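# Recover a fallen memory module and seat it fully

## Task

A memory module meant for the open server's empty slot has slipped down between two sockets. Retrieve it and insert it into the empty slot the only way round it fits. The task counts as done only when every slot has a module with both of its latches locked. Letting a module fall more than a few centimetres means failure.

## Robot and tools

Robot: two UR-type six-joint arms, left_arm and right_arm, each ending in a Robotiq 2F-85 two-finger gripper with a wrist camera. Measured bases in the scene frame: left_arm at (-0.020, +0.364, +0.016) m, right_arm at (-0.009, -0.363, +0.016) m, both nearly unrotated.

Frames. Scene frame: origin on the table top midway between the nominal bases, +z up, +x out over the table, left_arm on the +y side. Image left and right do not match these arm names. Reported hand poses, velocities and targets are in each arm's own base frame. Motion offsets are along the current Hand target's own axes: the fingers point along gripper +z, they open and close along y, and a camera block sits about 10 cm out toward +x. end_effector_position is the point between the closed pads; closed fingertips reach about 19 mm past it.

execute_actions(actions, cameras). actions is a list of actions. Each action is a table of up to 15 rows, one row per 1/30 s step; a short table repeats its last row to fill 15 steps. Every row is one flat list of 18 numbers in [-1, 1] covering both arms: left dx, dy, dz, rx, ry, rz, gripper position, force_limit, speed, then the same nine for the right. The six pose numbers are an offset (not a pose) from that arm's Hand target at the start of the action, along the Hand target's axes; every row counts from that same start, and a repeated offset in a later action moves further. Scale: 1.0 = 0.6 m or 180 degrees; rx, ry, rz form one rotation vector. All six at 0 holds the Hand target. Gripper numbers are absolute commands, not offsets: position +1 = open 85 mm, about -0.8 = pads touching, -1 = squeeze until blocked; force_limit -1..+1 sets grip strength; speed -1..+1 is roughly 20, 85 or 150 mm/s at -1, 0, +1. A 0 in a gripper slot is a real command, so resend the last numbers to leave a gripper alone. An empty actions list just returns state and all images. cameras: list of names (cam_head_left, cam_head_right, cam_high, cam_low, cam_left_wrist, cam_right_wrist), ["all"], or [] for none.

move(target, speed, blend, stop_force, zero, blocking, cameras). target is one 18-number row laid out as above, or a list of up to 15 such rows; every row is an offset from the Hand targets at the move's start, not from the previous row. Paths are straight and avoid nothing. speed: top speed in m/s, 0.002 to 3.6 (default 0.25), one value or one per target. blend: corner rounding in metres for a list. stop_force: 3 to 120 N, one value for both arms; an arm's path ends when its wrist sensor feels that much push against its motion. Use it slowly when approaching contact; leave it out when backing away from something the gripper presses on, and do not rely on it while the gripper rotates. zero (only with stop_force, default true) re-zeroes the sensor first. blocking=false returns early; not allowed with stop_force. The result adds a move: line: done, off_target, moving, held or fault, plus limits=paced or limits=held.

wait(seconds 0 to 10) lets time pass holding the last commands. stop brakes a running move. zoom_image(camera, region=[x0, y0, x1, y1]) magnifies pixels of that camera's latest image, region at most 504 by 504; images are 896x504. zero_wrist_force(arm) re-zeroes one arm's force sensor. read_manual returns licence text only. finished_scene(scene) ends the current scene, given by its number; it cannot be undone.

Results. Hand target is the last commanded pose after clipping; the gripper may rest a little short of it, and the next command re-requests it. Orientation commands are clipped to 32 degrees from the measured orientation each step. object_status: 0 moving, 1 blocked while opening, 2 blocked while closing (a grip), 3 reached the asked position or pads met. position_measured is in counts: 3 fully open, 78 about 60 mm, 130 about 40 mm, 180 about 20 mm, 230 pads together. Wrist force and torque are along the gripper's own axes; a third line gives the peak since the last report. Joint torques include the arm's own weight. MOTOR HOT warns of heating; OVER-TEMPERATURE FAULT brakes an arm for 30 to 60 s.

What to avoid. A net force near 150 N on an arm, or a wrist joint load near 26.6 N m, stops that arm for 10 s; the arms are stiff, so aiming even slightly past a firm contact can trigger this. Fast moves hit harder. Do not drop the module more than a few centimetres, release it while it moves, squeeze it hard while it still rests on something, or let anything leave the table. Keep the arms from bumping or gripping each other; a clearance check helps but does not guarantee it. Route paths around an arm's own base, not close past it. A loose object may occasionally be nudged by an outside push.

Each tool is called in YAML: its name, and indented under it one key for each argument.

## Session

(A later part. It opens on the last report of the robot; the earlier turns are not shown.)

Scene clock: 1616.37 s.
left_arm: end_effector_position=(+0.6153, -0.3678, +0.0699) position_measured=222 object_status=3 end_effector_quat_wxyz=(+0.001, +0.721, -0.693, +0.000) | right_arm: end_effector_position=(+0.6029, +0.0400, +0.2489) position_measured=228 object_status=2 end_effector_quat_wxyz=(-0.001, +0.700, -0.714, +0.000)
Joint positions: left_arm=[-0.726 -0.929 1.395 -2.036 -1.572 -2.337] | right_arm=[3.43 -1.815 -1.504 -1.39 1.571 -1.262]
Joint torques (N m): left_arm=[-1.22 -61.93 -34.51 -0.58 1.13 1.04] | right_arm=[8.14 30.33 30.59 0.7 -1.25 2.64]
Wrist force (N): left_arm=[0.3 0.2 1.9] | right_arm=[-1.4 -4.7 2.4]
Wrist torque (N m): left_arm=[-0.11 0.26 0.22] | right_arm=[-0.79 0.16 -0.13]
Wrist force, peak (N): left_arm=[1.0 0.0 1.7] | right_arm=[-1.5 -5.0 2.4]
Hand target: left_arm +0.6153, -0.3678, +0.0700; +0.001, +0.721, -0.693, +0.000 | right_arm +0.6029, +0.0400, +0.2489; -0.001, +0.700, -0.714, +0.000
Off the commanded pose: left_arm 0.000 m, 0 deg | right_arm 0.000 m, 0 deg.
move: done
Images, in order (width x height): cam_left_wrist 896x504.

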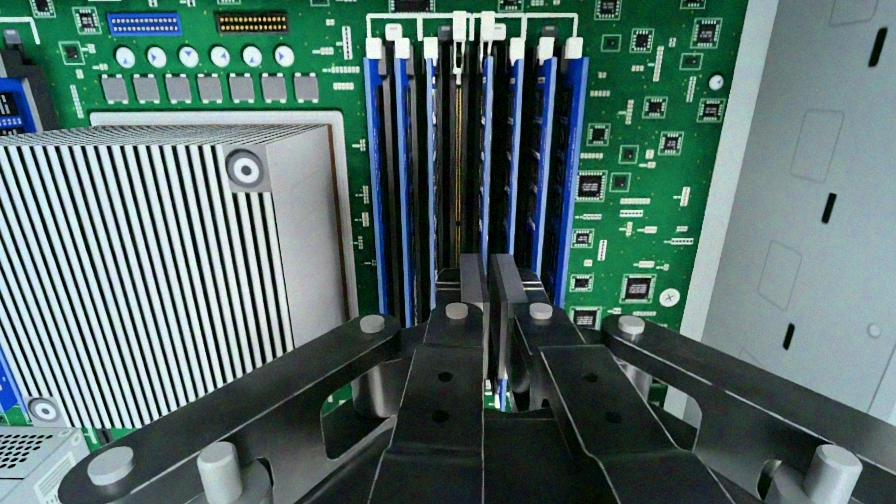

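execute_actions:
  actions: []

Scene clock: 1637.97 s.
left_arm: end_effector_position=(+0.6153, -0.3678, +0.0700) position_measured=222 object_status=3 end_effector_quat_wxyz=(+0.001, +0.721, -0.693, +0.000) | right_arm: end_effector_position=(+0.6029, +0.0400, +0.2489) position_measured=228 object_status=2 end_effector_quat_wxyz=(-0.001, +0.700, -0.714, +0.000)
Joint positions: left_arm=[-0.725 -0.929 1.394 -2.035 -1.572 -2.337] | right_arm=[3.43 -1.815 -1.504 -1.39 1.571 -1.262]
Joint velocities: within noise
Joint torques (N m): left_arm=[8.76 -63.26 -34.52 -0.57 0.46 1.53] | right_arm=[8.82 30.76 31.06 0.87 -1.2 2.66]
Wrist force (N): left_arm=[0.6 -0.4 1.5] | right_arm=[-1.4 -4.6 2.3]
Wrist torque (N m): left_arm=[-0.20 0.21 0.21] | right_arm=[-0.78 0.15 -0.13]
Wrist force, peak (N): left_arm=[0.7 0.4 2.0] | right_arm=[-1.3 -5.1 2.4]
Hand target: left_arm +0.6153, -0.3678, +0.0700; +0.001, +0.721, -0.693, +0.000 | right_arm +0.6029, +0.0400, +0.2489; -0.001, +0.700, -0.714, +0.000
Tool commands: left_gripper/position=-0.74 left_gripper/force_limit=-0.5 left_gripper/speed=-1.0 right_gripper/position=-1.0 right_gripper/force_limit=-0.5 right_gripper/speed=-1.0
Off the commanded pose: left_arm 0.000 m, 0 deg | right_arm 0.000 m, 0 deg.

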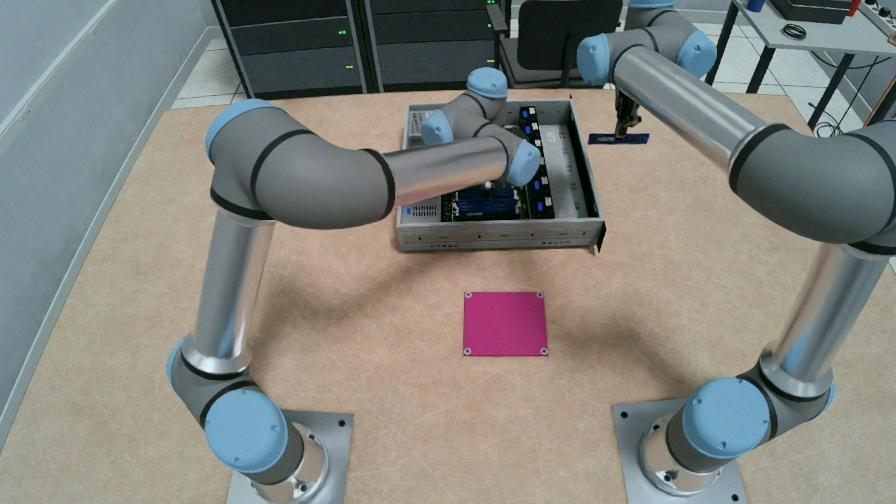

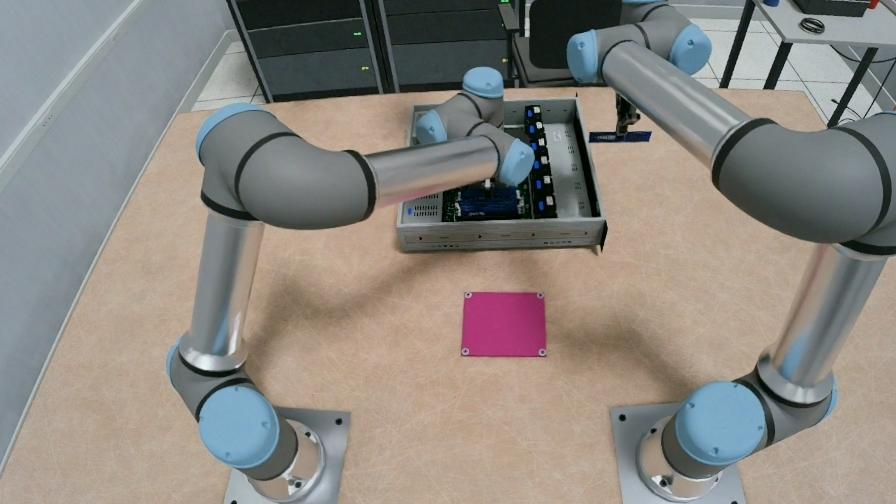

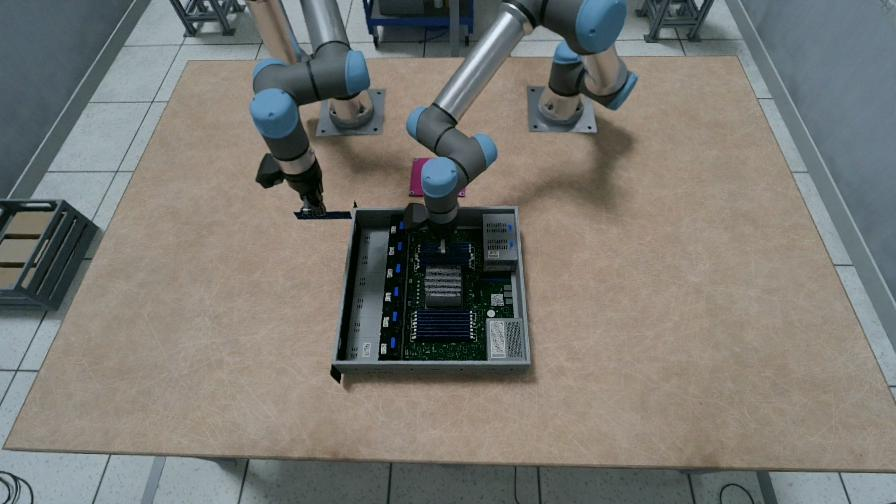

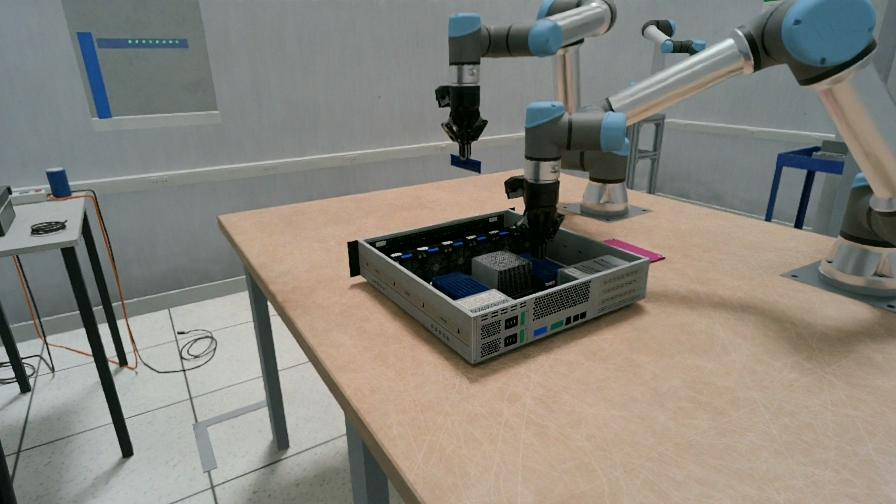

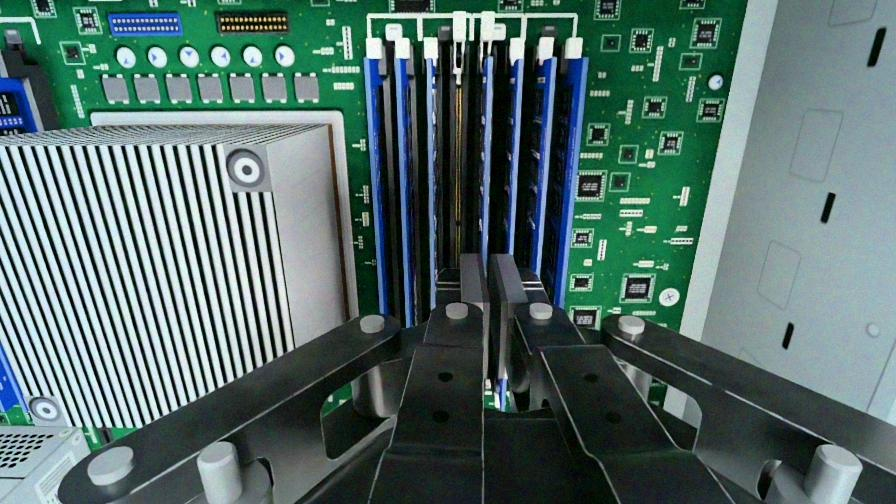

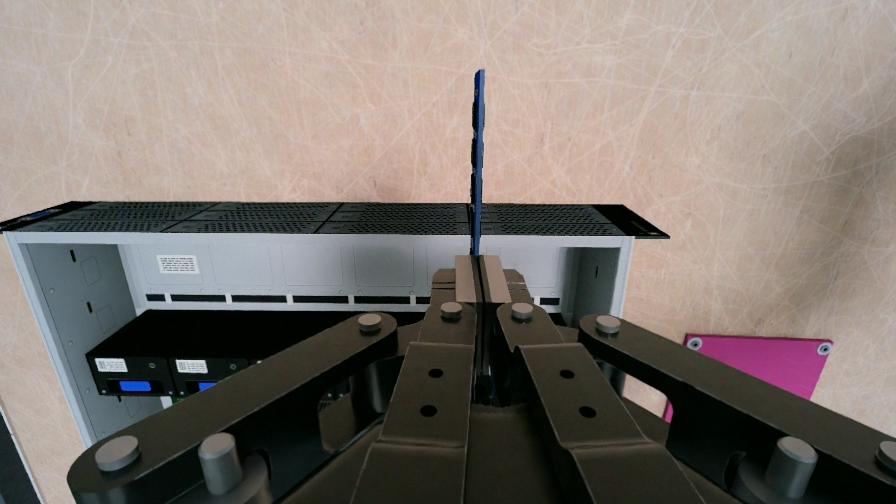

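move:
  target: [0,0,0,0,0,0,-1,-0.5,-1,0,0,0,0,0,0,-1,-0.5,-1]

move:
  target: [0,0,0.026,0,0,0,-1,-0.5,-1,0,0,0,0,0,0,-1,-0.5,-1]
  speed: 0.01
  stop_force: 45
  cameras: ["cam_left_wrist"]

Scene clock: 1642.97 s.
left_arm: end_effector_position=(+0.6153, -0.3678, +0.0700) position_measured=230 object_status=3 end_effector_quat_wxyz=(+0.001, +0.721, -0.693, +0.000) | right_arm: end_effector_position=(+0.6029, +0.0400, +0.2489) position_measured=228 object_status=2 end_effector_quat_wxyz=(-0.001, +0.700, -0.714, +0.000)
Joint positions: left_arm=[-0.725 -0.929 1.394 -2.035 -1.572 -2.337] | right_arm=[3.43 -1.815 -1.504 -1.39 1.571 -1.262]
Joint torques (N m): left_arm=[7.36 -62.11 -34.19 -0.65 -0.03 1.51] | right_arm=[8.51 31 30.33 1.03 -1.31 2.68]
Wrist force (N): left_arm=[0.2 -0.1 1.7] | right_arm=[-1.3 -5.1 2.3]
Wrist torque (N m): left_arm=[-0.14 0.27 0.21] | right_arm=[-0.85 0.14 -0.14]
Wrist force, peak (N): left_arm=[0.4 0.1 2.1] | right_arm=[-1.4 -5.2 2.4]
Hand target: left_arm +0.6153, -0.3678, +0.0700; +0.001, +0.721, -0.693, +0.000 | right_arm +0.6029, +0.0400, +0.2489; -0.001, +0.700, -0.714, +0.000
Off the commanded pose: left_arm 0.000 m, 0 deg | right_arm 0.000 m, 0 deg.
move: done

Scene clock: 1645.57 s.
left_arm: end_effector_position=(+0.6154, -0.3679, +0.0584) position_measured=230 object_status=3 end_effector_quat_wxyz=(+0.000, +0.721, -0.693, +0.000) | right_arm: end_effector_position=(+0.6029, +0.0400, +0.2489) position_measured=228 object_status=2 end_effector_quat_wxyz=(-0.001, +0.700, -0.714, +0.000)
Joint positions: left_arm=[-0.725 -0.917 1.406 -2.06 -1.572 -2.337] | right_arm=[3.43 -1.815 -1.504 -1.39 1.571 -1.262]
Joint torques (N m): left_arm=[4 -35.87 -18.36 1.67 -0.45 0.5] | right_arm=[8.49 30.26 30.67 0.89 -1.17 2.63]
Wrist force (N): left_arm=[-2.5 2.3 -37.8] | right_arm=[-1.5 -4.9 2.4]
Wrist torque (N m): left_arm=[-0.20 0.25 0.21] | right_arm=[-0.83 0.17 -0.14]
Wrist force, peak (N): left_arm=[-6.8 3.0 -50.6] | right_arm=[-1.5 -5.1 2.5]
Hand target: left_arm +0.6154, -0.3679, +0.0584; +0.000, +0.721, -0.693, +0.000 (not the last commanded pose) | right_arm +0.6029, +0.0400, +0.2489; -0.001, +0.700, -0.714, +0.000
Off the commanded pose: left_arm 0.004 m, 0 deg | right_arm 0.000 m, 0 deg.
move: contact (left_arm)
Images, in order (width x height): cam_left_wrist 896x504.

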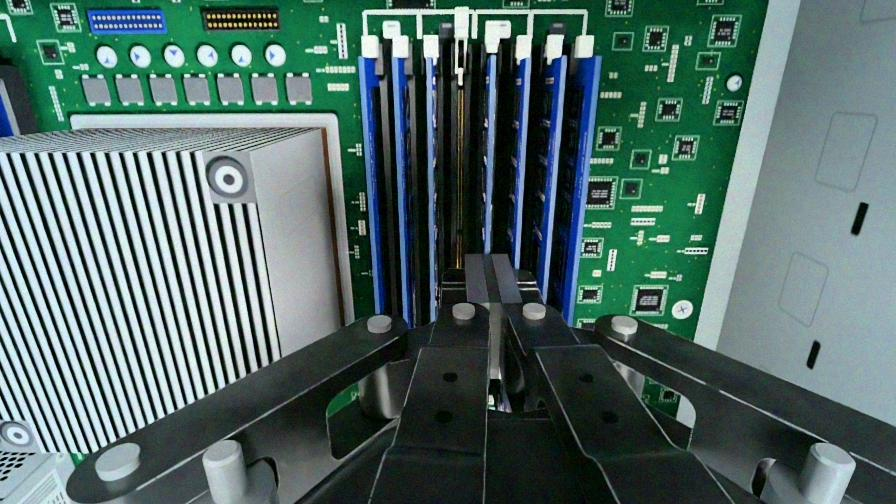

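move:
  target: [0,0,0.01,0,0,0,-1,-0.5,-1,0,0,0,0,0,0,-1,-0.5,-1]
  speed: 0.01
  stop_force: 75
  zero: false
  cameras: ["cam_left_wrist"]

move:
  target: [0,0,-0.035,0,0,0,-1,-0.5,-1,0,0,0,0,0,0,-1,-0.5,-1]
  speed: 0.04
  cameras: ["cam_left_wrist"]

Scene clock: 1652.30 s.
left_arm: end_effector_position=(+0.6155, -0.3680, +0.0573) position_measured=230 object_status=3 end_effector_quat_wxyz=(+0.000, +0.721, -0.693, +0.000) | right_arm: end_effector_position=(+0.6029, +0.0400, +0.2489) position_measured=228 object_status=2 end_effector_quat_wxyz=(-0.001, +0.700, -0.714, +0.000)
Joint positions: left_arm=[-0.725 -0.915 1.407 -2.063 -1.572 -2.337] | right_arm=[3.43 -1.815 -1.504 -1.39 1.571 -1.262]
Joint torques (N m): left_arm=[3.93 -17.09 -8.02 2.86 -0.27 0.32] | right_arm=[8.39 30.83 30.24 1.05 -1.24 2.66]
Wrist force (N): left_arm=[-7.0 7.3 -67.4] | right_arm=[-1.2 -4.9 2.5]
Wrist torque (N m): left_arm=[-0.31 0.33 0.21] | right_arm=[-0.81 0.13 -0.14]
Wrist force, peak (N): left_arm=[-8.4 7.4 -80.1] | right_arm=[-1.3 -5.2 2.6]
Hand target: left_arm +0.6155, -0.3680, +0.0573; +0.000, +0.721, -0.693, +0.000 (not the last commanded pose) | right_arm +0.6029, +0.0400, +0.2489; -0.001, +0.700, -0.714, +0.000
Off the commanded pose: left_arm 0.005 m, 0 deg | right_arm 0.000 m, 0 deg.
move: contact (left_arm)
Images, in order (width x height): cam_left_wrist 896x504.

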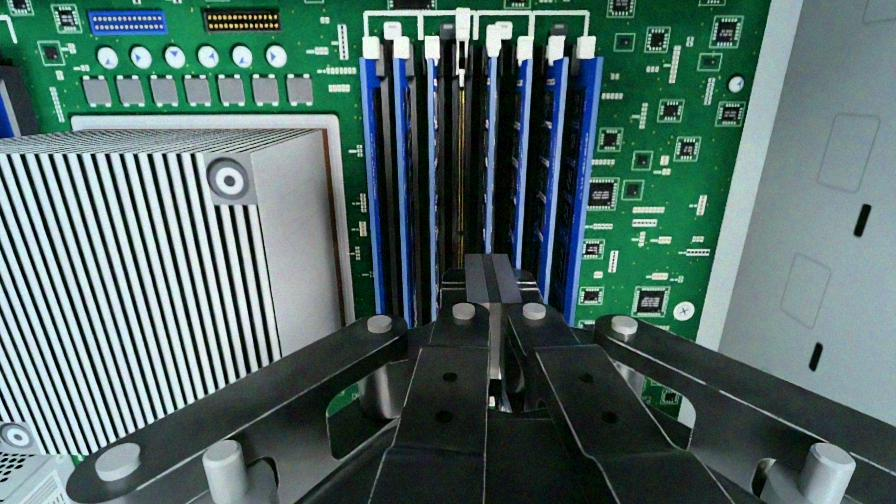

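Scene clock: 1653.30 s.
left_arm: end_effector_position=(+0.6155, -0.3680, +0.0782) position_measured=230 object_status=3 end_effector_quat_wxyz=(+0.000, +0.721, -0.693, +0.000) | right_arm: end_effector_position=(+0.6029, +0.0400, +0.2489) position_measured=228 object_status=2 end_effector_quat_wxyz=(-0.001, +0.700, -0.714, +0.000)
Joint positions: left_arm=[-0.725 -0.938 1.386 -2.02 -1.572 -2.337] | right_arm=[3.43 -1.815 -1.504 -1.39 1.571 -1.262]
Joint torques (N m): left_arm=[7.97 -63.92 -34.92 -0.44 1.06 1.67] | right_arm=[8.13 30.01 30.52 0.95 -1.21 2.59]
Wrist force (N): left_arm=[0.8 0.1 1.5] | right_arm=[-1.4 -5.0 2.3]
Wrist torque (N m): left_arm=[-0.13 0.19 0.21] | right_arm=[-0.84 0.16 -0.13]
Wrist force, peak (N): left_arm=[-7.6 6.9 -69.0] | right_arm=[-1.3 -5.1 2.3]
Hand target: left_arm +0.6155, -0.3680, +0.0783; +0.000, +0.721, -0.693, +0.000 | right_arm +0.6029, +0.0400, +0.2489; -0.001, +0.700, -0.714, +0.000
Off the commanded pose: left_arm 0.000 m, 0 deg | right_arm 0.000 m, 0 deg.
move: done
Images, in order (width x height): cam_left_wrist 896x504.

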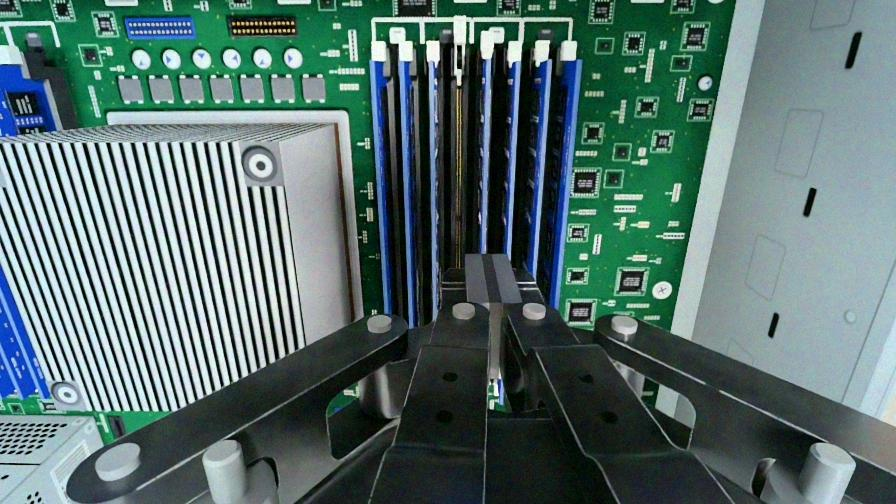

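move:
  target:
    - [0,0,-0.12,0,0,0,-1,-0.5,-1,0,0,0,0,0,0,-1,-0.5,-1]
    - [-0.2405,0.0072,-0.0755,-0.0038,0.3885,0.0047,-1,-0.5,-1,0,0,0,0,0,0,-1,-0.5,-1]
  speed: 0.2
  blend: [0.02,0]

move:
  target: [0,0,0,0,0,0,1,-0.5,0,0,0,0,0,0,0,-1,-0.5,-1]
  cameras: ["cam_left_wrist", "cam_right_wrist"]

Scene clock: 1674.30 s.
left_arm: end_effector_position=(+0.6053, -0.2240, +0.1235) position_measured=230 object_status=3 end_effector_quat_wxyz=(+0.401, +0.586, -0.572, +0.410) | right_arm: end_effector_position=(+0.6029, +0.0400, +0.2489) position_measured=228 object_status=2 end_effector_quat_wxyz=(-0.001, +0.700, -0.714, +0.000)
Joint positions: left_arm=[-0.195 -0.859 1.829 -3.075 -2.733 -2.145] | right_arm=[3.43 -1.815 -1.504 -1.39 1.571 -1.262]
Joint torques (N m): left_arm=[8 -35.17 -27.1 -5.57 -2.85 -1.69] | right_arm=[9.1 30.96 30.67 1.12 -1.08 2.57]
Wrist force (N): left_arm=[0.2 -0.4 -0.7] | right_arm=[-1.3 -5.0 2.1]
Wrist torque (N m): left_arm=[-0.06 -0.03 0.11] | right_arm=[-0.83 0.14 -0.13]
Wrist force, peak (N): left_arm=[0.4 -0.1 3.5] | right_arm=[-1.3 -5.3 2.2]
Hand target: left_arm +0.6054, -0.2240, +0.1235; +0.401, +0.586, -0.572, +0.410 | right_arm +0.6029, +0.0400, +0.2489; -0.001, +0.700, -0.714, +0.000
Off the commanded pose: left_arm 0.000 m, 0 deg | right_arm 0.000 m, 0 deg.
move: done

Scene clock: 1675.60 s.
left_arm: end_effector_position=(+0.6054, -0.2240, +0.1235) position_measured=3 object_status=0 end_effector_quat_wxyz=(+0.401, +0.586, -0.572, +0.410) | right_arm: end_effector_position=(+0.6029, +0.0400, +0.2489) position_measured=228 object_status=2 end_effector_quat_wxyz=(-0.001, +0.700, -0.714, +0.000)
Joint positions: left_arm=[-0.195 -0.858 1.829 -3.076 -2.733 -2.145] | right_arm=[3.43 -1.815 -1.504 -1.39 1.571 -1.262]
Joint torques (N m): left_arm=[7.4 -35.03 -20.07 -5.37 -3.07 -1.57] | right_arm=[8.25 30.8 29.77 1.17 -1.19 2.55]
Wrist force (N): left_arm=[0.3 -0.6 -0.4] | right_arm=[-1.4 -4.8 2.2]
Wrist torque (N m): left_arm=[-0.09 -0.02 0.11] | right_arm=[-0.81 0.17 -0.13]
Wrist force, peak (N): left_arm=[0.4 -0.5 -0.9] | right_arm=[-1.5 -5.1 2.0]
Hand target: left_arm +0.6054, -0.2240, +0.1235; +0.401, +0.586, -0.572, +0.410 | right_arm +0.6029, +0.0400, +0.2489; -0.001, +0.700, -0.714, +0.000
Off the commanded pose: left_arm 0.000 m, 0 deg | right_arm 0.000 m, 0 deg.
move: done
Images, in order (width x height): cam_left_wrist 896x504, cam_right_wrist 896x504.

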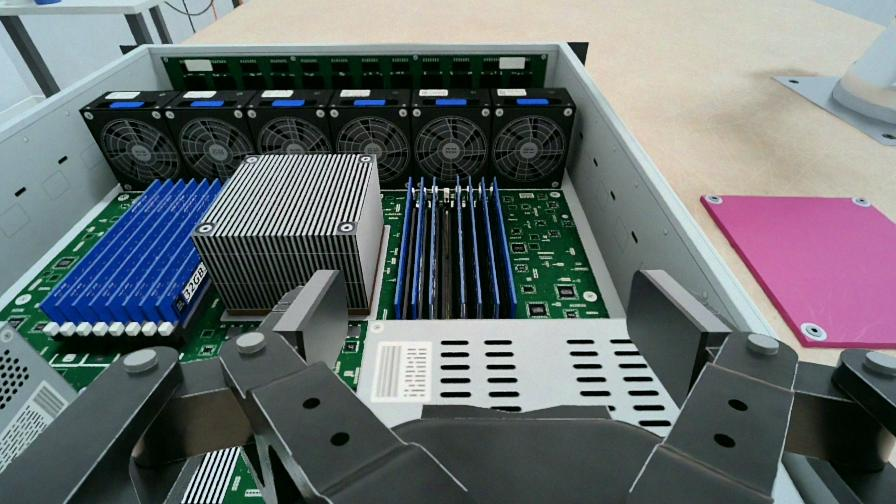

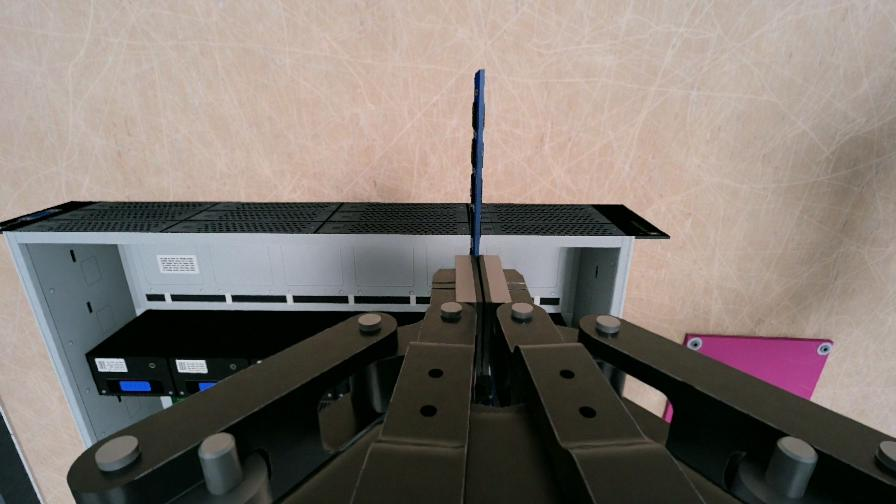

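move:
  target:
    - [0,0,0,0,0,0,1,-0.5,0,-0.4682,-0.0131,0,0,0,0,-1,-0.5,-1]
    - [0,0,0,0,0,0,1,-0.5,0,-0.4682,-0.0131,0.2482,0,0,0,-1,-0.5,-1]
  speed: [0.15,0.08]
  cameras: ["cam_left_wrist", "cam_right_wrist"]

Scene clock: 1690.30 s.
left_arm: end_effector_position=(+0.6054, -0.2240, +0.1235) position_measured=3 object_status=3 end_effector_quat_wxyz=(+0.401, +0.586, -0.572, +0.410) | right_arm: end_effector_position=(+0.6168, +0.3209, +0.1005) position_measured=228 object_status=2 end_effector_quat_wxyz=(-0.001, +0.700, -0.714, +0.000)
Joint positions: left_arm=[-0.195 -0.858 1.829 -3.076 -2.733 -2.145] | right_arm=[3.814 -2.132 -1.444 -1.133 1.57 -0.878]
Joint torques (N m): left_arm=[6.4 -35.19 -5.53 -4.91 -2.77 -1.57] | right_arm=[-6.76 41.43 15.46 5.22 -1.42 -2.2]
Wrist force (N): left_arm=[0.0 -0.3 -0.3] | right_arm=[-1.3 -5.0 2.3]
Wrist torque (N m): left_arm=[-0.05 0.01 0.11] | right_arm=[-0.84 0.14 -0.13]
Wrist force, peak (N): left_arm=[0.8 -0.2 -0.9] | right_arm=[-3.1 -4.7 2.1]
Hand target: left_arm +0.6054, -0.2240, +0.1235; +0.401, +0.586, -0.572, +0.410 | right_arm +0.6168, +0.3209, +0.1004; -0.001, +0.700, -0.714, +0.000
Off the commanded pose: left_arm 0.000 m, 0 deg | right_arm 0.000 m, 0 deg.
move: done
Images, in order (width x height): cam_left_wrist 896x504, cam_right_wrist 896x504.

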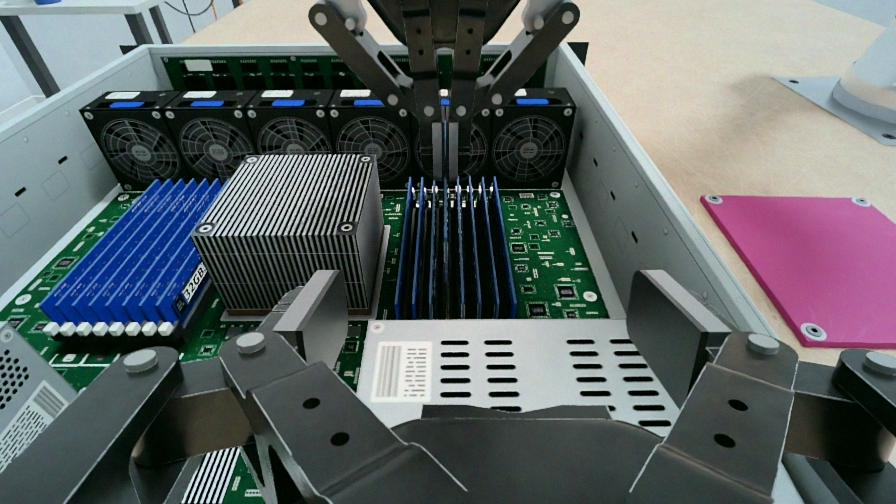

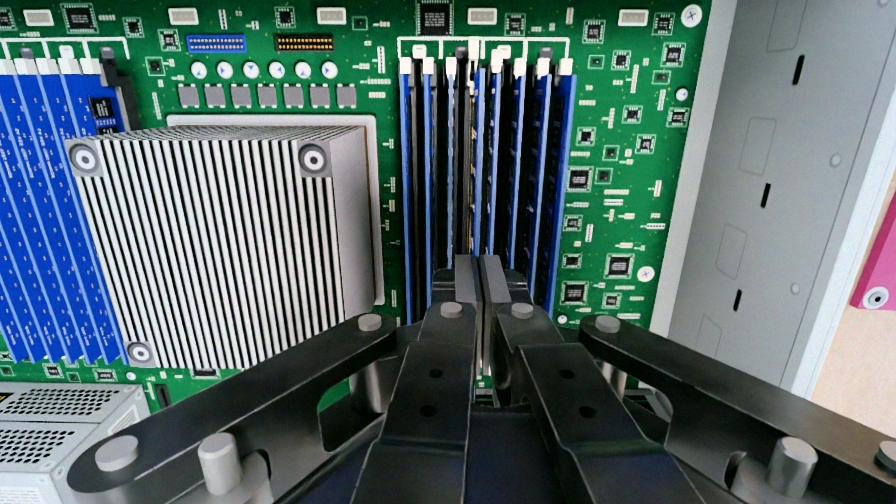

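zoom_image:
  camera: "cam_right_wrist"
  region: [380, 20, 620, 300]

zoom_image:
  camera: "cam_left_wrist"
  region: [370, 60, 550, 330]

Scaled by 1.800 from the camera's 896x504 image, which has a finer 1280x720 frame.

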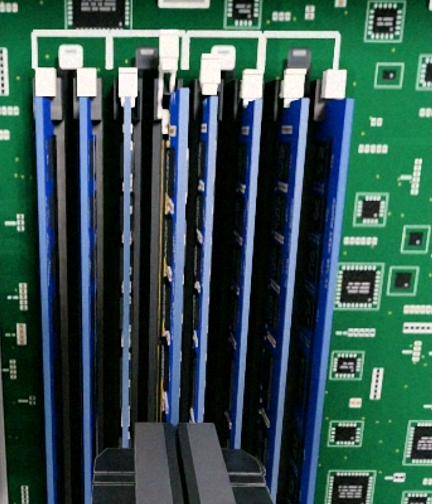

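Scaled by 1.867 from the camera's 896x504 image, which has a finer 1280x720 frame.

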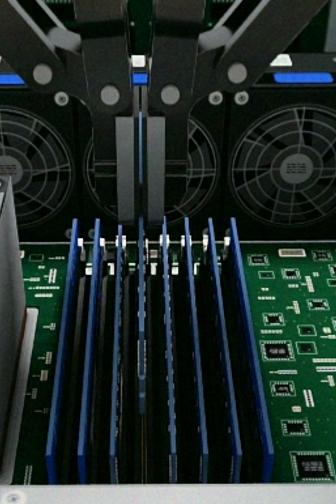

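move:
  target: [0,0,0,0,0,0,1,-0.5,0,0.0003,0.0007,0.0743,0,0,0,-1,-0.5,-1]
  speed: 0.012
  stop_force: 10
  cameras: ["cam_left_wrist", "cam_right_wrist"]

Scene clock: 1702.77 s.
left_arm: end_effector_position=(+0.6054, -0.2240, +0.1235) position_measured=3 object_status=3 end_effector_quat_wxyz=(+0.401, +0.586, -0.572, +0.410) | right_arm: end_effector_position=(+0.6165, +0.3208, +0.0558) position_measured=228 object_status=2 end_effector_quat_wxyz=(-0.001, +0.700, -0.714, +0.000)
Joint positions: left_arm=[-0.195 -0.858 1.829 -3.076 -2.733 -2.145] | right_arm=[3.815 -2.18 -1.492 -1.037 1.57 -0.877]
Joint torques (N m): left_arm=[3.33 -35.23 -4.5 -4.51 -2.49 -1.62] | right_arm=[7.97 38.13 12.1 4.55 -1.15 2.73]
Wrist force (N): left_arm=[0.2 -0.5 -0.7] | right_arm=[0.5 -4.6 -4.8]
Wrist torque (N m): left_arm=[-0.09 -0.02 0.11] | right_arm=[-0.84 0.12 -0.12]
Wrist force, peak (N): left_arm=[0.5 -0.5 -1.2] | right_arm=[0.3 -4.8 -6.0]
Hand target: left_arm +0.6054, -0.2240, +0.1235; +0.401, +0.586, -0.572, +0.410 | right_arm +0.6165, +0.3208, +0.0558; -0.001, +0.700, -0.714, +0.000
Off the commanded pose: left_arm 0.000 m, 0 deg | right_arm 0.000 m, 0 deg.
move: done
Images, in order (width x height): cam_left_wrist 896x504, cam_right_wrist 896x504.

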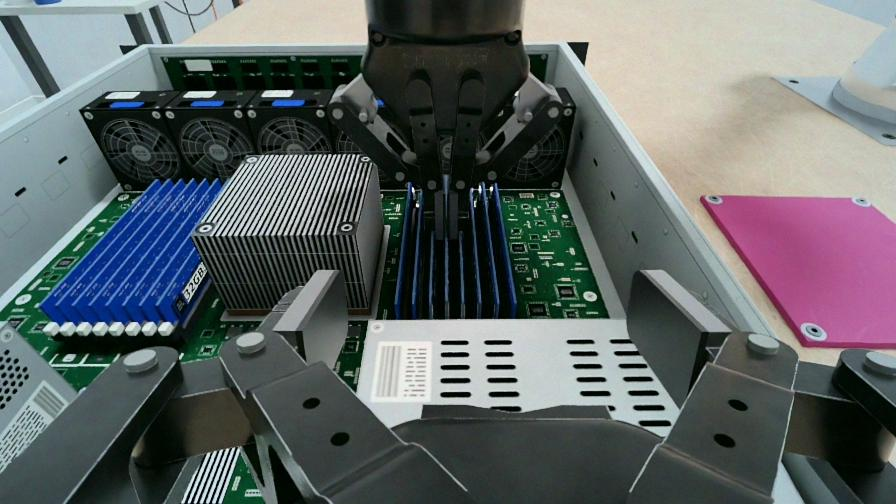

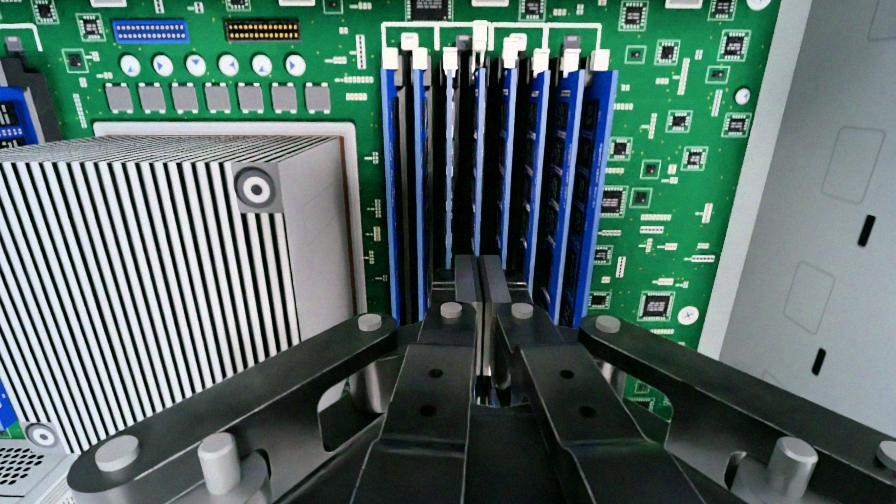

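move:
  target: [0,0,0,0,0,0,1,-0.5,0,0,0,0,0,0,0,-0.735,-0.5,-1]

move:
  target: [0,0,0,0,0,0,1,-0.5,0,0,0,-0.025,0,0,0,-0.735,-0.5,-1]
  speed: 0.03
  cameras: ["cam_left_wrist", "cam_right_wrist"]

Scene clock: 1706.70 s.
left_arm: end_effector_position=(+0.6054, -0.2240, +0.1235) position_measured=3 object_status=3 end_effector_quat_wxyz=(+0.401, +0.586, -0.572, +0.410) | right_arm: end_effector_position=(+0.6165, +0.3208, +0.0557) position_measured=221 object_status=3 end_effector_quat_wxyz=(-0.001, +0.700, -0.714, +0.000)
Joint positions: left_arm=[-0.195 -0.858 1.829 -3.076 -2.733 -2.145] | right_arm=[3.815 -2.18 -1.492 -1.037 1.57 -0.877]
Joint torques (N m): left_arm=[1.77 -35 -5.29 -4.71 -2.27 -1.62] | right_arm=[7.78 51.16 21.1 4.44 -1.41 2.7]
Wrist force (N): left_arm=[0.1 -0.4 -0.4] | right_arm=[-1.3 -4.9 1.9]
Wrist torque (N m): left_arm=[-0.08 0.00 0.11] | right_arm=[-0.81 0.13 -0.13]
Wrist force, peak (N): left_arm=[0.5 -0.6 -0.9] | right_arm=[0.3 -4.7 -6.4]
Hand target: left_arm +0.6054, -0.2240, +0.1235; +0.401, +0.586, -0.572, +0.410 | right_arm +0.6165, +0.3208, +0.0558; -0.001, +0.700, -0.714, +0.000
Off the commanded pose: left_arm 0.000 m, 0 deg | right_arm 0.000 m, 0 deg.
move: done

Scene clock: 1707.63 s.
left_arm: end_effector_position=(+0.6054, -0.2240, +0.1235) position_measured=3 object_status=3 end_effector_quat_wxyz=(+0.401, +0.586, -0.572, +0.410) | right_arm: end_effector_position=(+0.6165, +0.3208, +0.0706) position_measured=221 object_status=3 end_effector_quat_wxyz=(-0.001, +0.700, -0.714, +0.000)
Joint positions: left_arm=[-0.195 -0.858 1.829 -3.076 -2.733 -2.145] | right_arm=[3.815 -2.163 -1.478 -1.068 1.57 -0.877]
Joint torques (N m): left_arm=[2.5 -35.37 -5.1 -4.63 -2.29 -1.57] | right_arm=[8.71 56.29 28.73 0.45 -1.25 2.72]
Wrist force (N): left_arm=[0.3 -0.5 -0.5] | right_arm=[-1.4 -5.1 1.8]
Wrist torque (N m): left_arm=[-0.07 -0.01 0.11] | right_arm=[-0.85 0.14 -0.13]
Wrist force, peak (N): left_arm=[0.3 -0.6 -0.9] | right_arm=[-1.6 -5.0 2.2]
Hand target: left_arm +0.6054, -0.2240, +0.1235; +0.401, +0.586, -0.572, +0.410 | right_arm +0.6165, +0.3208, +0.0708; -0.001, +0.700, -0.714, +0.000
Off the commanded pose: left_arm 0.000 m, 0 deg | right_arm 0.000 m, 0 deg.
move: done
Images, in order (width x height): cam_left_wrist 896x504, cam_right_wrist 896x504.

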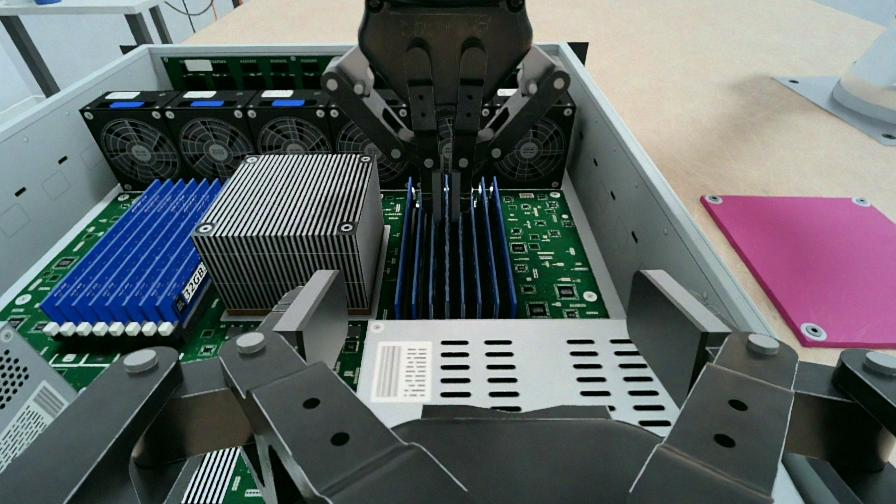

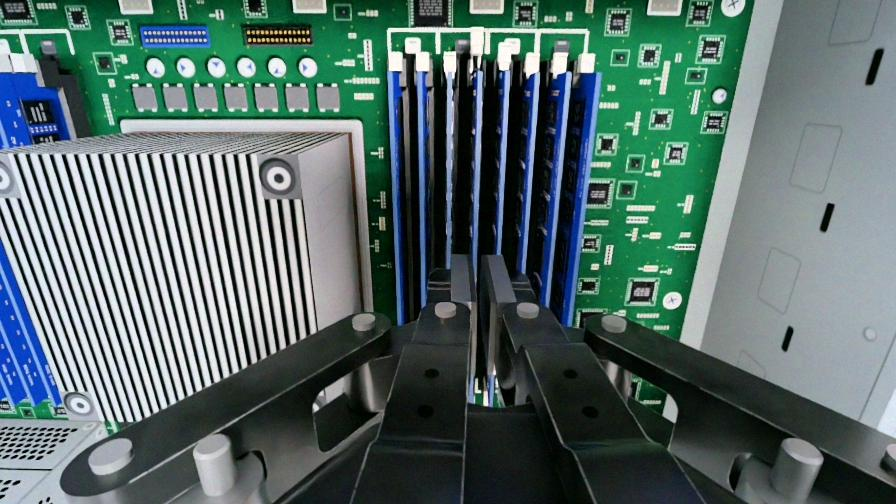

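Close and press.

move:
  target: [0,0,0,0,0,0,1,-0.5,0,0,0,0,0,0,0,-1,-0.5,-1]

move:
  target: [0,0,0,0,0,0,1,-0.5,0,0,0,0.03,0,0,0,-1,-0.5,-1]
  speed: 0.01
  stop_force: 45

move:
  target: [0,0,0,0,0,0,1,-0.5,0,0,0,0.01,0,0,0,-1,-0.5,-1]
  speed: 0.01
  stop_force: 75
  zero: false
  cameras: ["cam_left_wrist", "cam_right_wrist"]

Scene clock: 1712.30 s.
left_arm: end_effector_position=(+0.6054, -0.2240, +0.1235) position_measured=3 object_status=3 end_effector_quat_wxyz=(+0.401, +0.586, -0.572, +0.410) | right_arm: end_effector_position=(+0.6165, +0.3208, +0.0708) position_measured=230 object_status=3 end_effector_quat_wxyz=(-0.001, +0.700, -0.714, +0.000)
Joint positions: left_arm=[-0.195 -0.858 1.829 -3.076 -2.733 -2.145] | right_arm=[3.815 -2.163 -1.478 -1.069 1.57 -0.877]
Joint torques (N m): left_arm=[1.51 -35.57 -4.92 -4.28 -2.14 -1.58] | right_arm=[8.95 56.27 28.5 0.54 -0.15 2.63]
Wrist force (N): left_arm=[0.3 -0.5 -1.0] | right_arm=[-1.4 -5.0 1.8]
Wrist torque (N m): left_arm=[-0.09 -0.03 0.11] | right_arm=[-0.84 0.16 -0.13]
Wrist force, peak (N): left_arm=[0.3 -0.5 -1.0] | right_arm=[-1.5 -5.1 1.8]
Hand target: left_arm +0.6054, -0.2240, +0.1235; +0.401, +0.586, -0.572, +0.410 | right_arm +0.6165, +0.3208, +0.0708; -0.001, +0.700, -0.714, +0.000
Off the commanded pose: left_arm 0.000 m, 0 deg | right_arm 0.000 m, 0 deg.
move: done

Scene clock: 1714.97 s.
left_arm: end_effector_position=(+0.6054, -0.2240, +0.1235) position_measured=3 object_status=3 end_effector_quat_wxyz=(+0.401, +0.586, -0.572, +0.410) | right_arm: end_effector_position=(+0.6166, +0.3209, +0.0573) position_measured=230 object_status=3 end_effector_quat_wxyz=(-0.002, +0.700, -0.714, +0.000)
Joint positions: left_arm=[-0.195 -0.858 1.829 -3.076 -2.733 -2.145] | right_arm=[3.815 -2.179 -1.491 -1.04 1.57 -0.877]
Joint torques (N m): left_arm=[0.74 -35.19 -5.41 -4.15 -2.11 -1.51] | right_arm=[4.88 28.09 11.79 -3.07 0.68 1.93]
Wrist force (N): left_arm=[0.4 -0.1 -0.3] | right_arm=[2.5 -5.5 -38.5]
Wrist torque (N m): left_arm=[-0.02 -0.06 0.11] | right_arm=[-0.84 0.13 -0.13]
Wrist force, peak (N): left_arm=[0.4 -0.7 -0.9] | right_arm=[6.3 -6.0 -49.8]
Hand target: left_arm +0.6054, -0.2240, +0.1235; +0.401, +0.586, -0.572, +0.410 | right_arm +0.6166, +0.3209, +0.0573; -0.002, +0.700, -0.714, +0.000 (not the last commanded pose)
Off the commanded pose: left_arm 0.000 m, 0 deg | right_arm 0.005 m, 0 deg.
move: contact (right_arm)

Scene clock: 1716.43 s.
left_arm: end_effector_position=(+0.6054, -0.2240, +0.1235) position_measured=3 object_status=3 end_effector_quat_wxyz=(+0.401, +0.586, -0.572, +0.410) | right_arm: end_effector_position=(+0.6167, +0.3209, +0.0557) position_measured=230 object_status=3 end_effector_quat_wxyz=(-0.002, +0.700, -0.714, +0.000)
Joint positions: left_arm=[-0.195 -0.858 1.829 -3.076 -2.733 -2.145] | right_arm=[3.815 -2.181 -1.492 -1.036 1.57 -0.877]
Joint torques (N m): left_arm=[0.13 -35.77 -5.01 -3.99 -1.96 -1.55] | right_arm=[5.01 6.8 1.99 -4.53 0.6 1.88]
Wrist force (N): left_arm=[0.4 -0.2 -0.6] | right_arm=[10.4 -2.9 -72.6]
Wrist torque (N m): left_arm=[-0.03 -0.04 0.10] | right_arm=[-0.90 0.05 -0.13]
Wrist force, peak (N): left_arm=[0.2 -0.8 -0.9] | right_arm=[13.7 -1.5 -82.7]
Hand target: left_arm +0.6054, -0.2240, +0.1235; +0.401, +0.586, -0.572, +0.410 | right_arm +0.6167, +0.3209, +0.0557; -0.002, +0.700, -0.714, +0.000 (not the last commanded pose)
Off the commanded pose: left_arm 0.000 m, 0 deg | right_arm 0.004 m, 0 deg.
move: contact (right_arm)
Images, in order (width x height): cam_left_wrist 896x504, cam_right_wrist 896x504.

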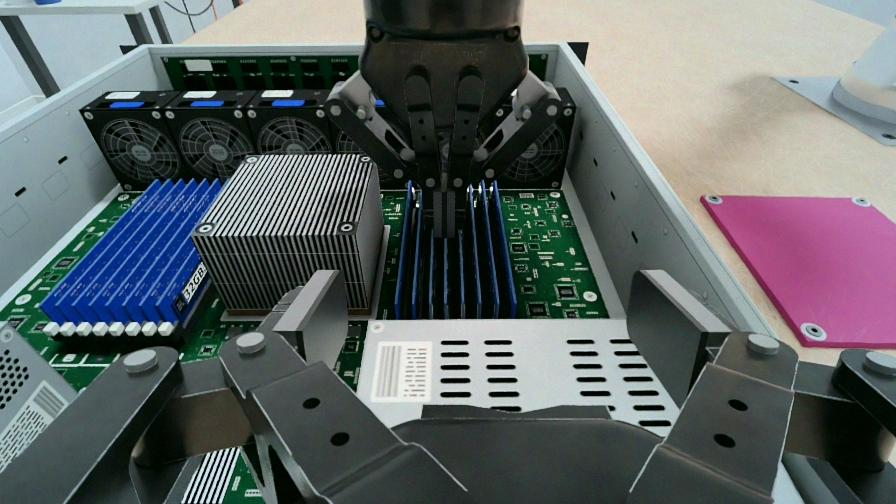

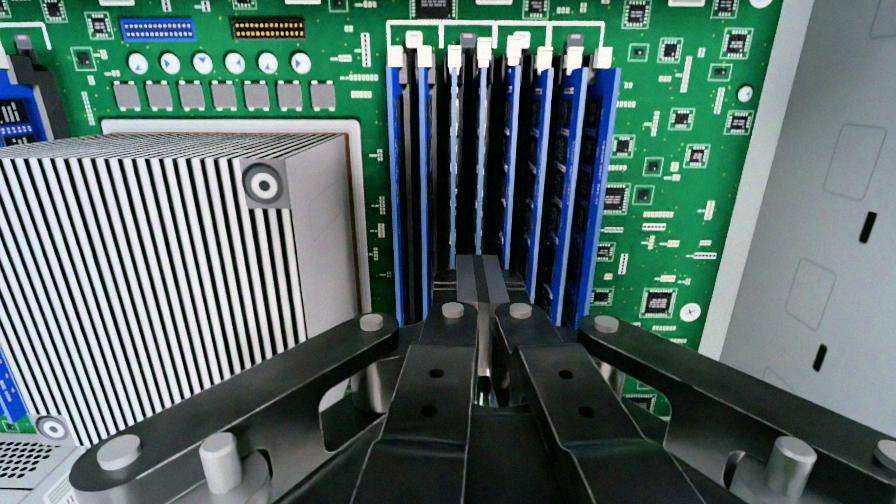

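move:
  target: [0,0,0,0,0,0,1,-0.5,0,0,0,-0.16,0,0,0,-1,-0.5,-1]
  speed: 0.08
  cameras: ["cam_left_wrist", "cam_right_wrist"]

zoom_image:
  camera: "cam_left_wrist"
  region: [380, 150, 540, 330]

zoom_image:
  camera: "cam_right_wrist"
  region: [380, 20, 620, 160]

Scene clock: 1727.90 s.
left_arm: end_effector_position=(+0.6054, -0.2240, +0.1235) position_measured=3 object_status=3 end_effector_quat_wxyz=(+0.401, +0.586, -0.572, +0.410) | right_arm: end_effector_position=(+0.6164, +0.3207, +0.1515) position_measured=230 object_status=3 end_effector_quat_wxyz=(-0.002, +0.700, -0.714, +0.000)
Joint positions: left_arm=[-0.195 -0.858 1.829 -3.076 -2.733 -2.145] | right_arm=[3.815 -2.085 -1.379 -1.244 1.57 -0.877]
Joint torques (N m): left_arm=[-0.6 -36.08 -5.48 -3.96 -1.79 -1.45] | right_arm=[6.63 55.15 29.72 0.62 -0.34 2.76]
Wrist force (N): left_arm=[0.1 -0.1 -0.5] | right_arm=[-1.9 -5.1 1.8]
Wrist torque (N m): left_arm=[-0.02 0.00 0.11] | right_arm=[-0.84 0.24 -0.12]
Wrist force, peak (N): left_arm=[0.4 -0.6 -1.0] | right_arm=[10.4 -3.1 -72.9]
Hand target: left_arm +0.6054, -0.2240, +0.1235; +0.401, +0.586, -0.572, +0.410 | right_arm +0.6164, +0.3207, +0.1517; -0.002, +0.700, -0.714, +0.000
Off the commanded pose: left_arm 0.000 m, 0 deg | right_arm 0.000 m, 0 deg.
move: done
Images, in order (width x height): cam_left_wrist 896x504, cam_right_wrist 896x504.

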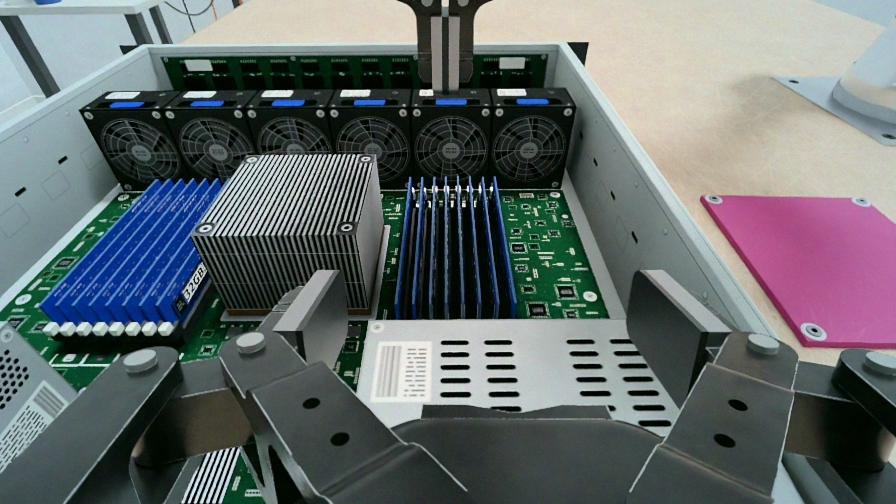

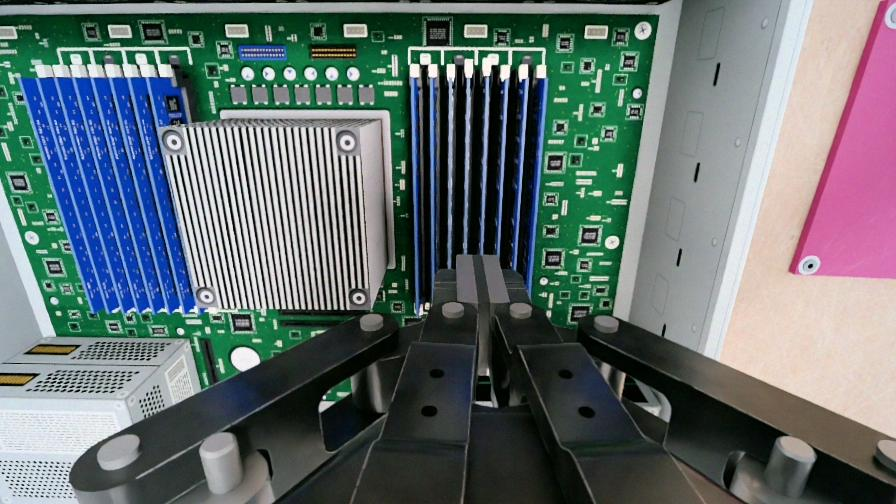

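Scaled by 2.800 from the camera's 896x504 image, which has a finer 1280x720 frame.

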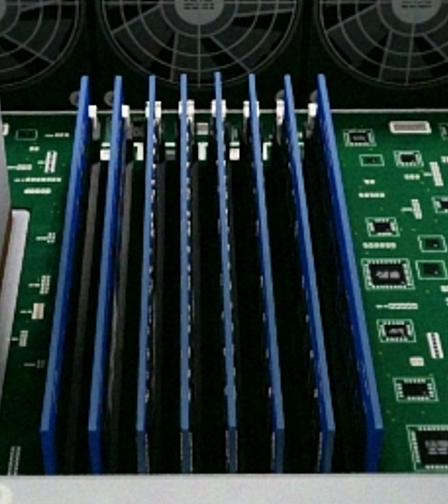

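Scaled by 2.100 from the camera's 896x504 image, which has a finer 1280x720 frame.

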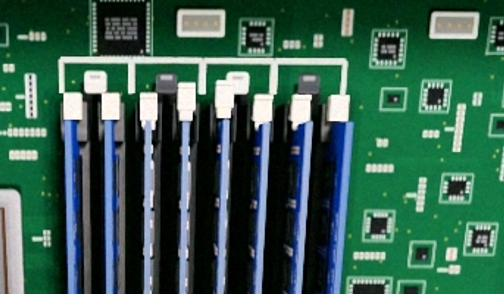

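move:
  target:
    - [0,0,-0.067,0,0,0,1,-0.5,0,-0.1495,0.0543,0,0,0,0,0,-0.5,-0.5]
    - [0,0,-0.067,0,0,0,1,-0.5,0,-0.1495,0.0543,0.1028,0,0,0,0,-0.5,-0.5]
  speed: 0.12
  cameras: ["cam_left_wrist", "cam_right_wrist"]

Scene clock: 1747.80 s.
left_arm: end_effector_position=(+0.6045, -0.1862, +0.1372) position_measured=3 object_status=3 end_effector_quat_wxyz=(+0.401, +0.586, -0.572, +0.410) | right_arm: end_effector_position=(+0.5858, +0.4112, +0.0902) position_measured=129 object_status=3 end_effector_quat_wxyz=(-0.002, +0.700, -0.714, +0.000)
Joint positions: left_arm=[-0.131 -0.916 1.841 -2.894 -2.761 -1.998] | right_arm=[3.941 -2.187 -1.382 -1.14 1.57 -0.751]
Joint torques (N m): left_arm=[8.71 -56.7 -27.49 -0.6 -3.14 1.44] | right_arm=[-0.45 43.01 16.86 5 0.61 0.67]
Wrist force (N): left_arm=[0.5 -0.1 -0.9] | right_arm=[-2.1 -5.2 1.5]
Wrist torque (N m): left_arm=[-0.02 -0.07 -0.03] | right_arm=[-0.86 0.27 -0.12]
Wrist force, peak (N): left_arm=[0.5 -0.3 -1.1] | right_arm=[-3.6 -4.6 1.7]
Hand target: left_arm +0.6045, -0.1862, +0.1372; +0.401, +0.586, -0.572, +0.410 | right_arm +0.5859, +0.4112, +0.0901; -0.002, +0.700, -0.714, +0.000
Off the commanded pose: left_arm 0.000 m, 0 deg | right_arm 0.000 m, 0 deg.
move: done
Images, in order (width x height): cam_left_wrist 896x504, cam_right_wrist 896x504.

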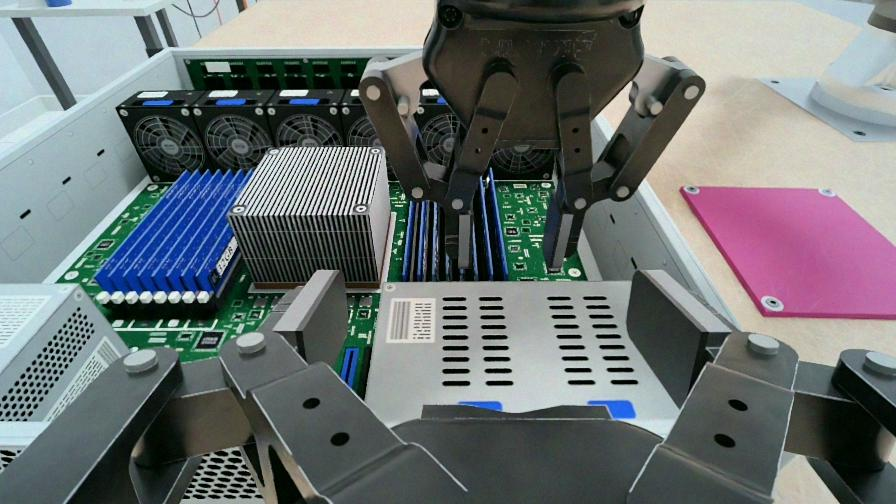

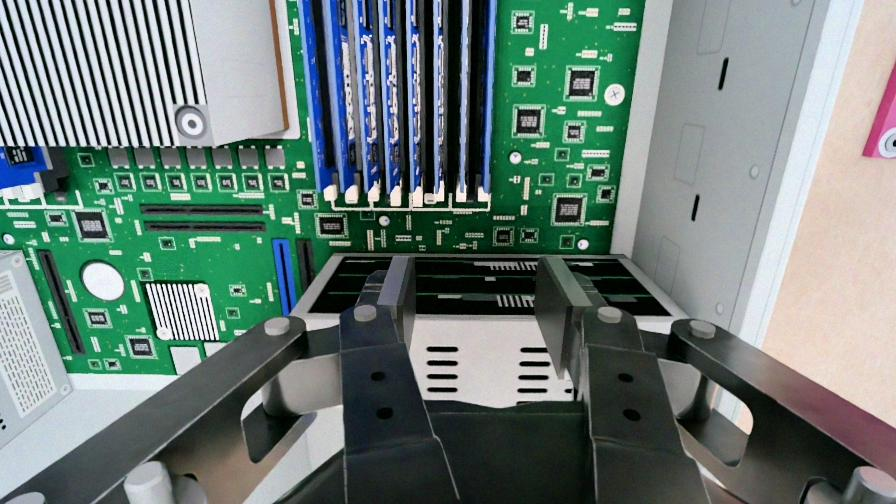

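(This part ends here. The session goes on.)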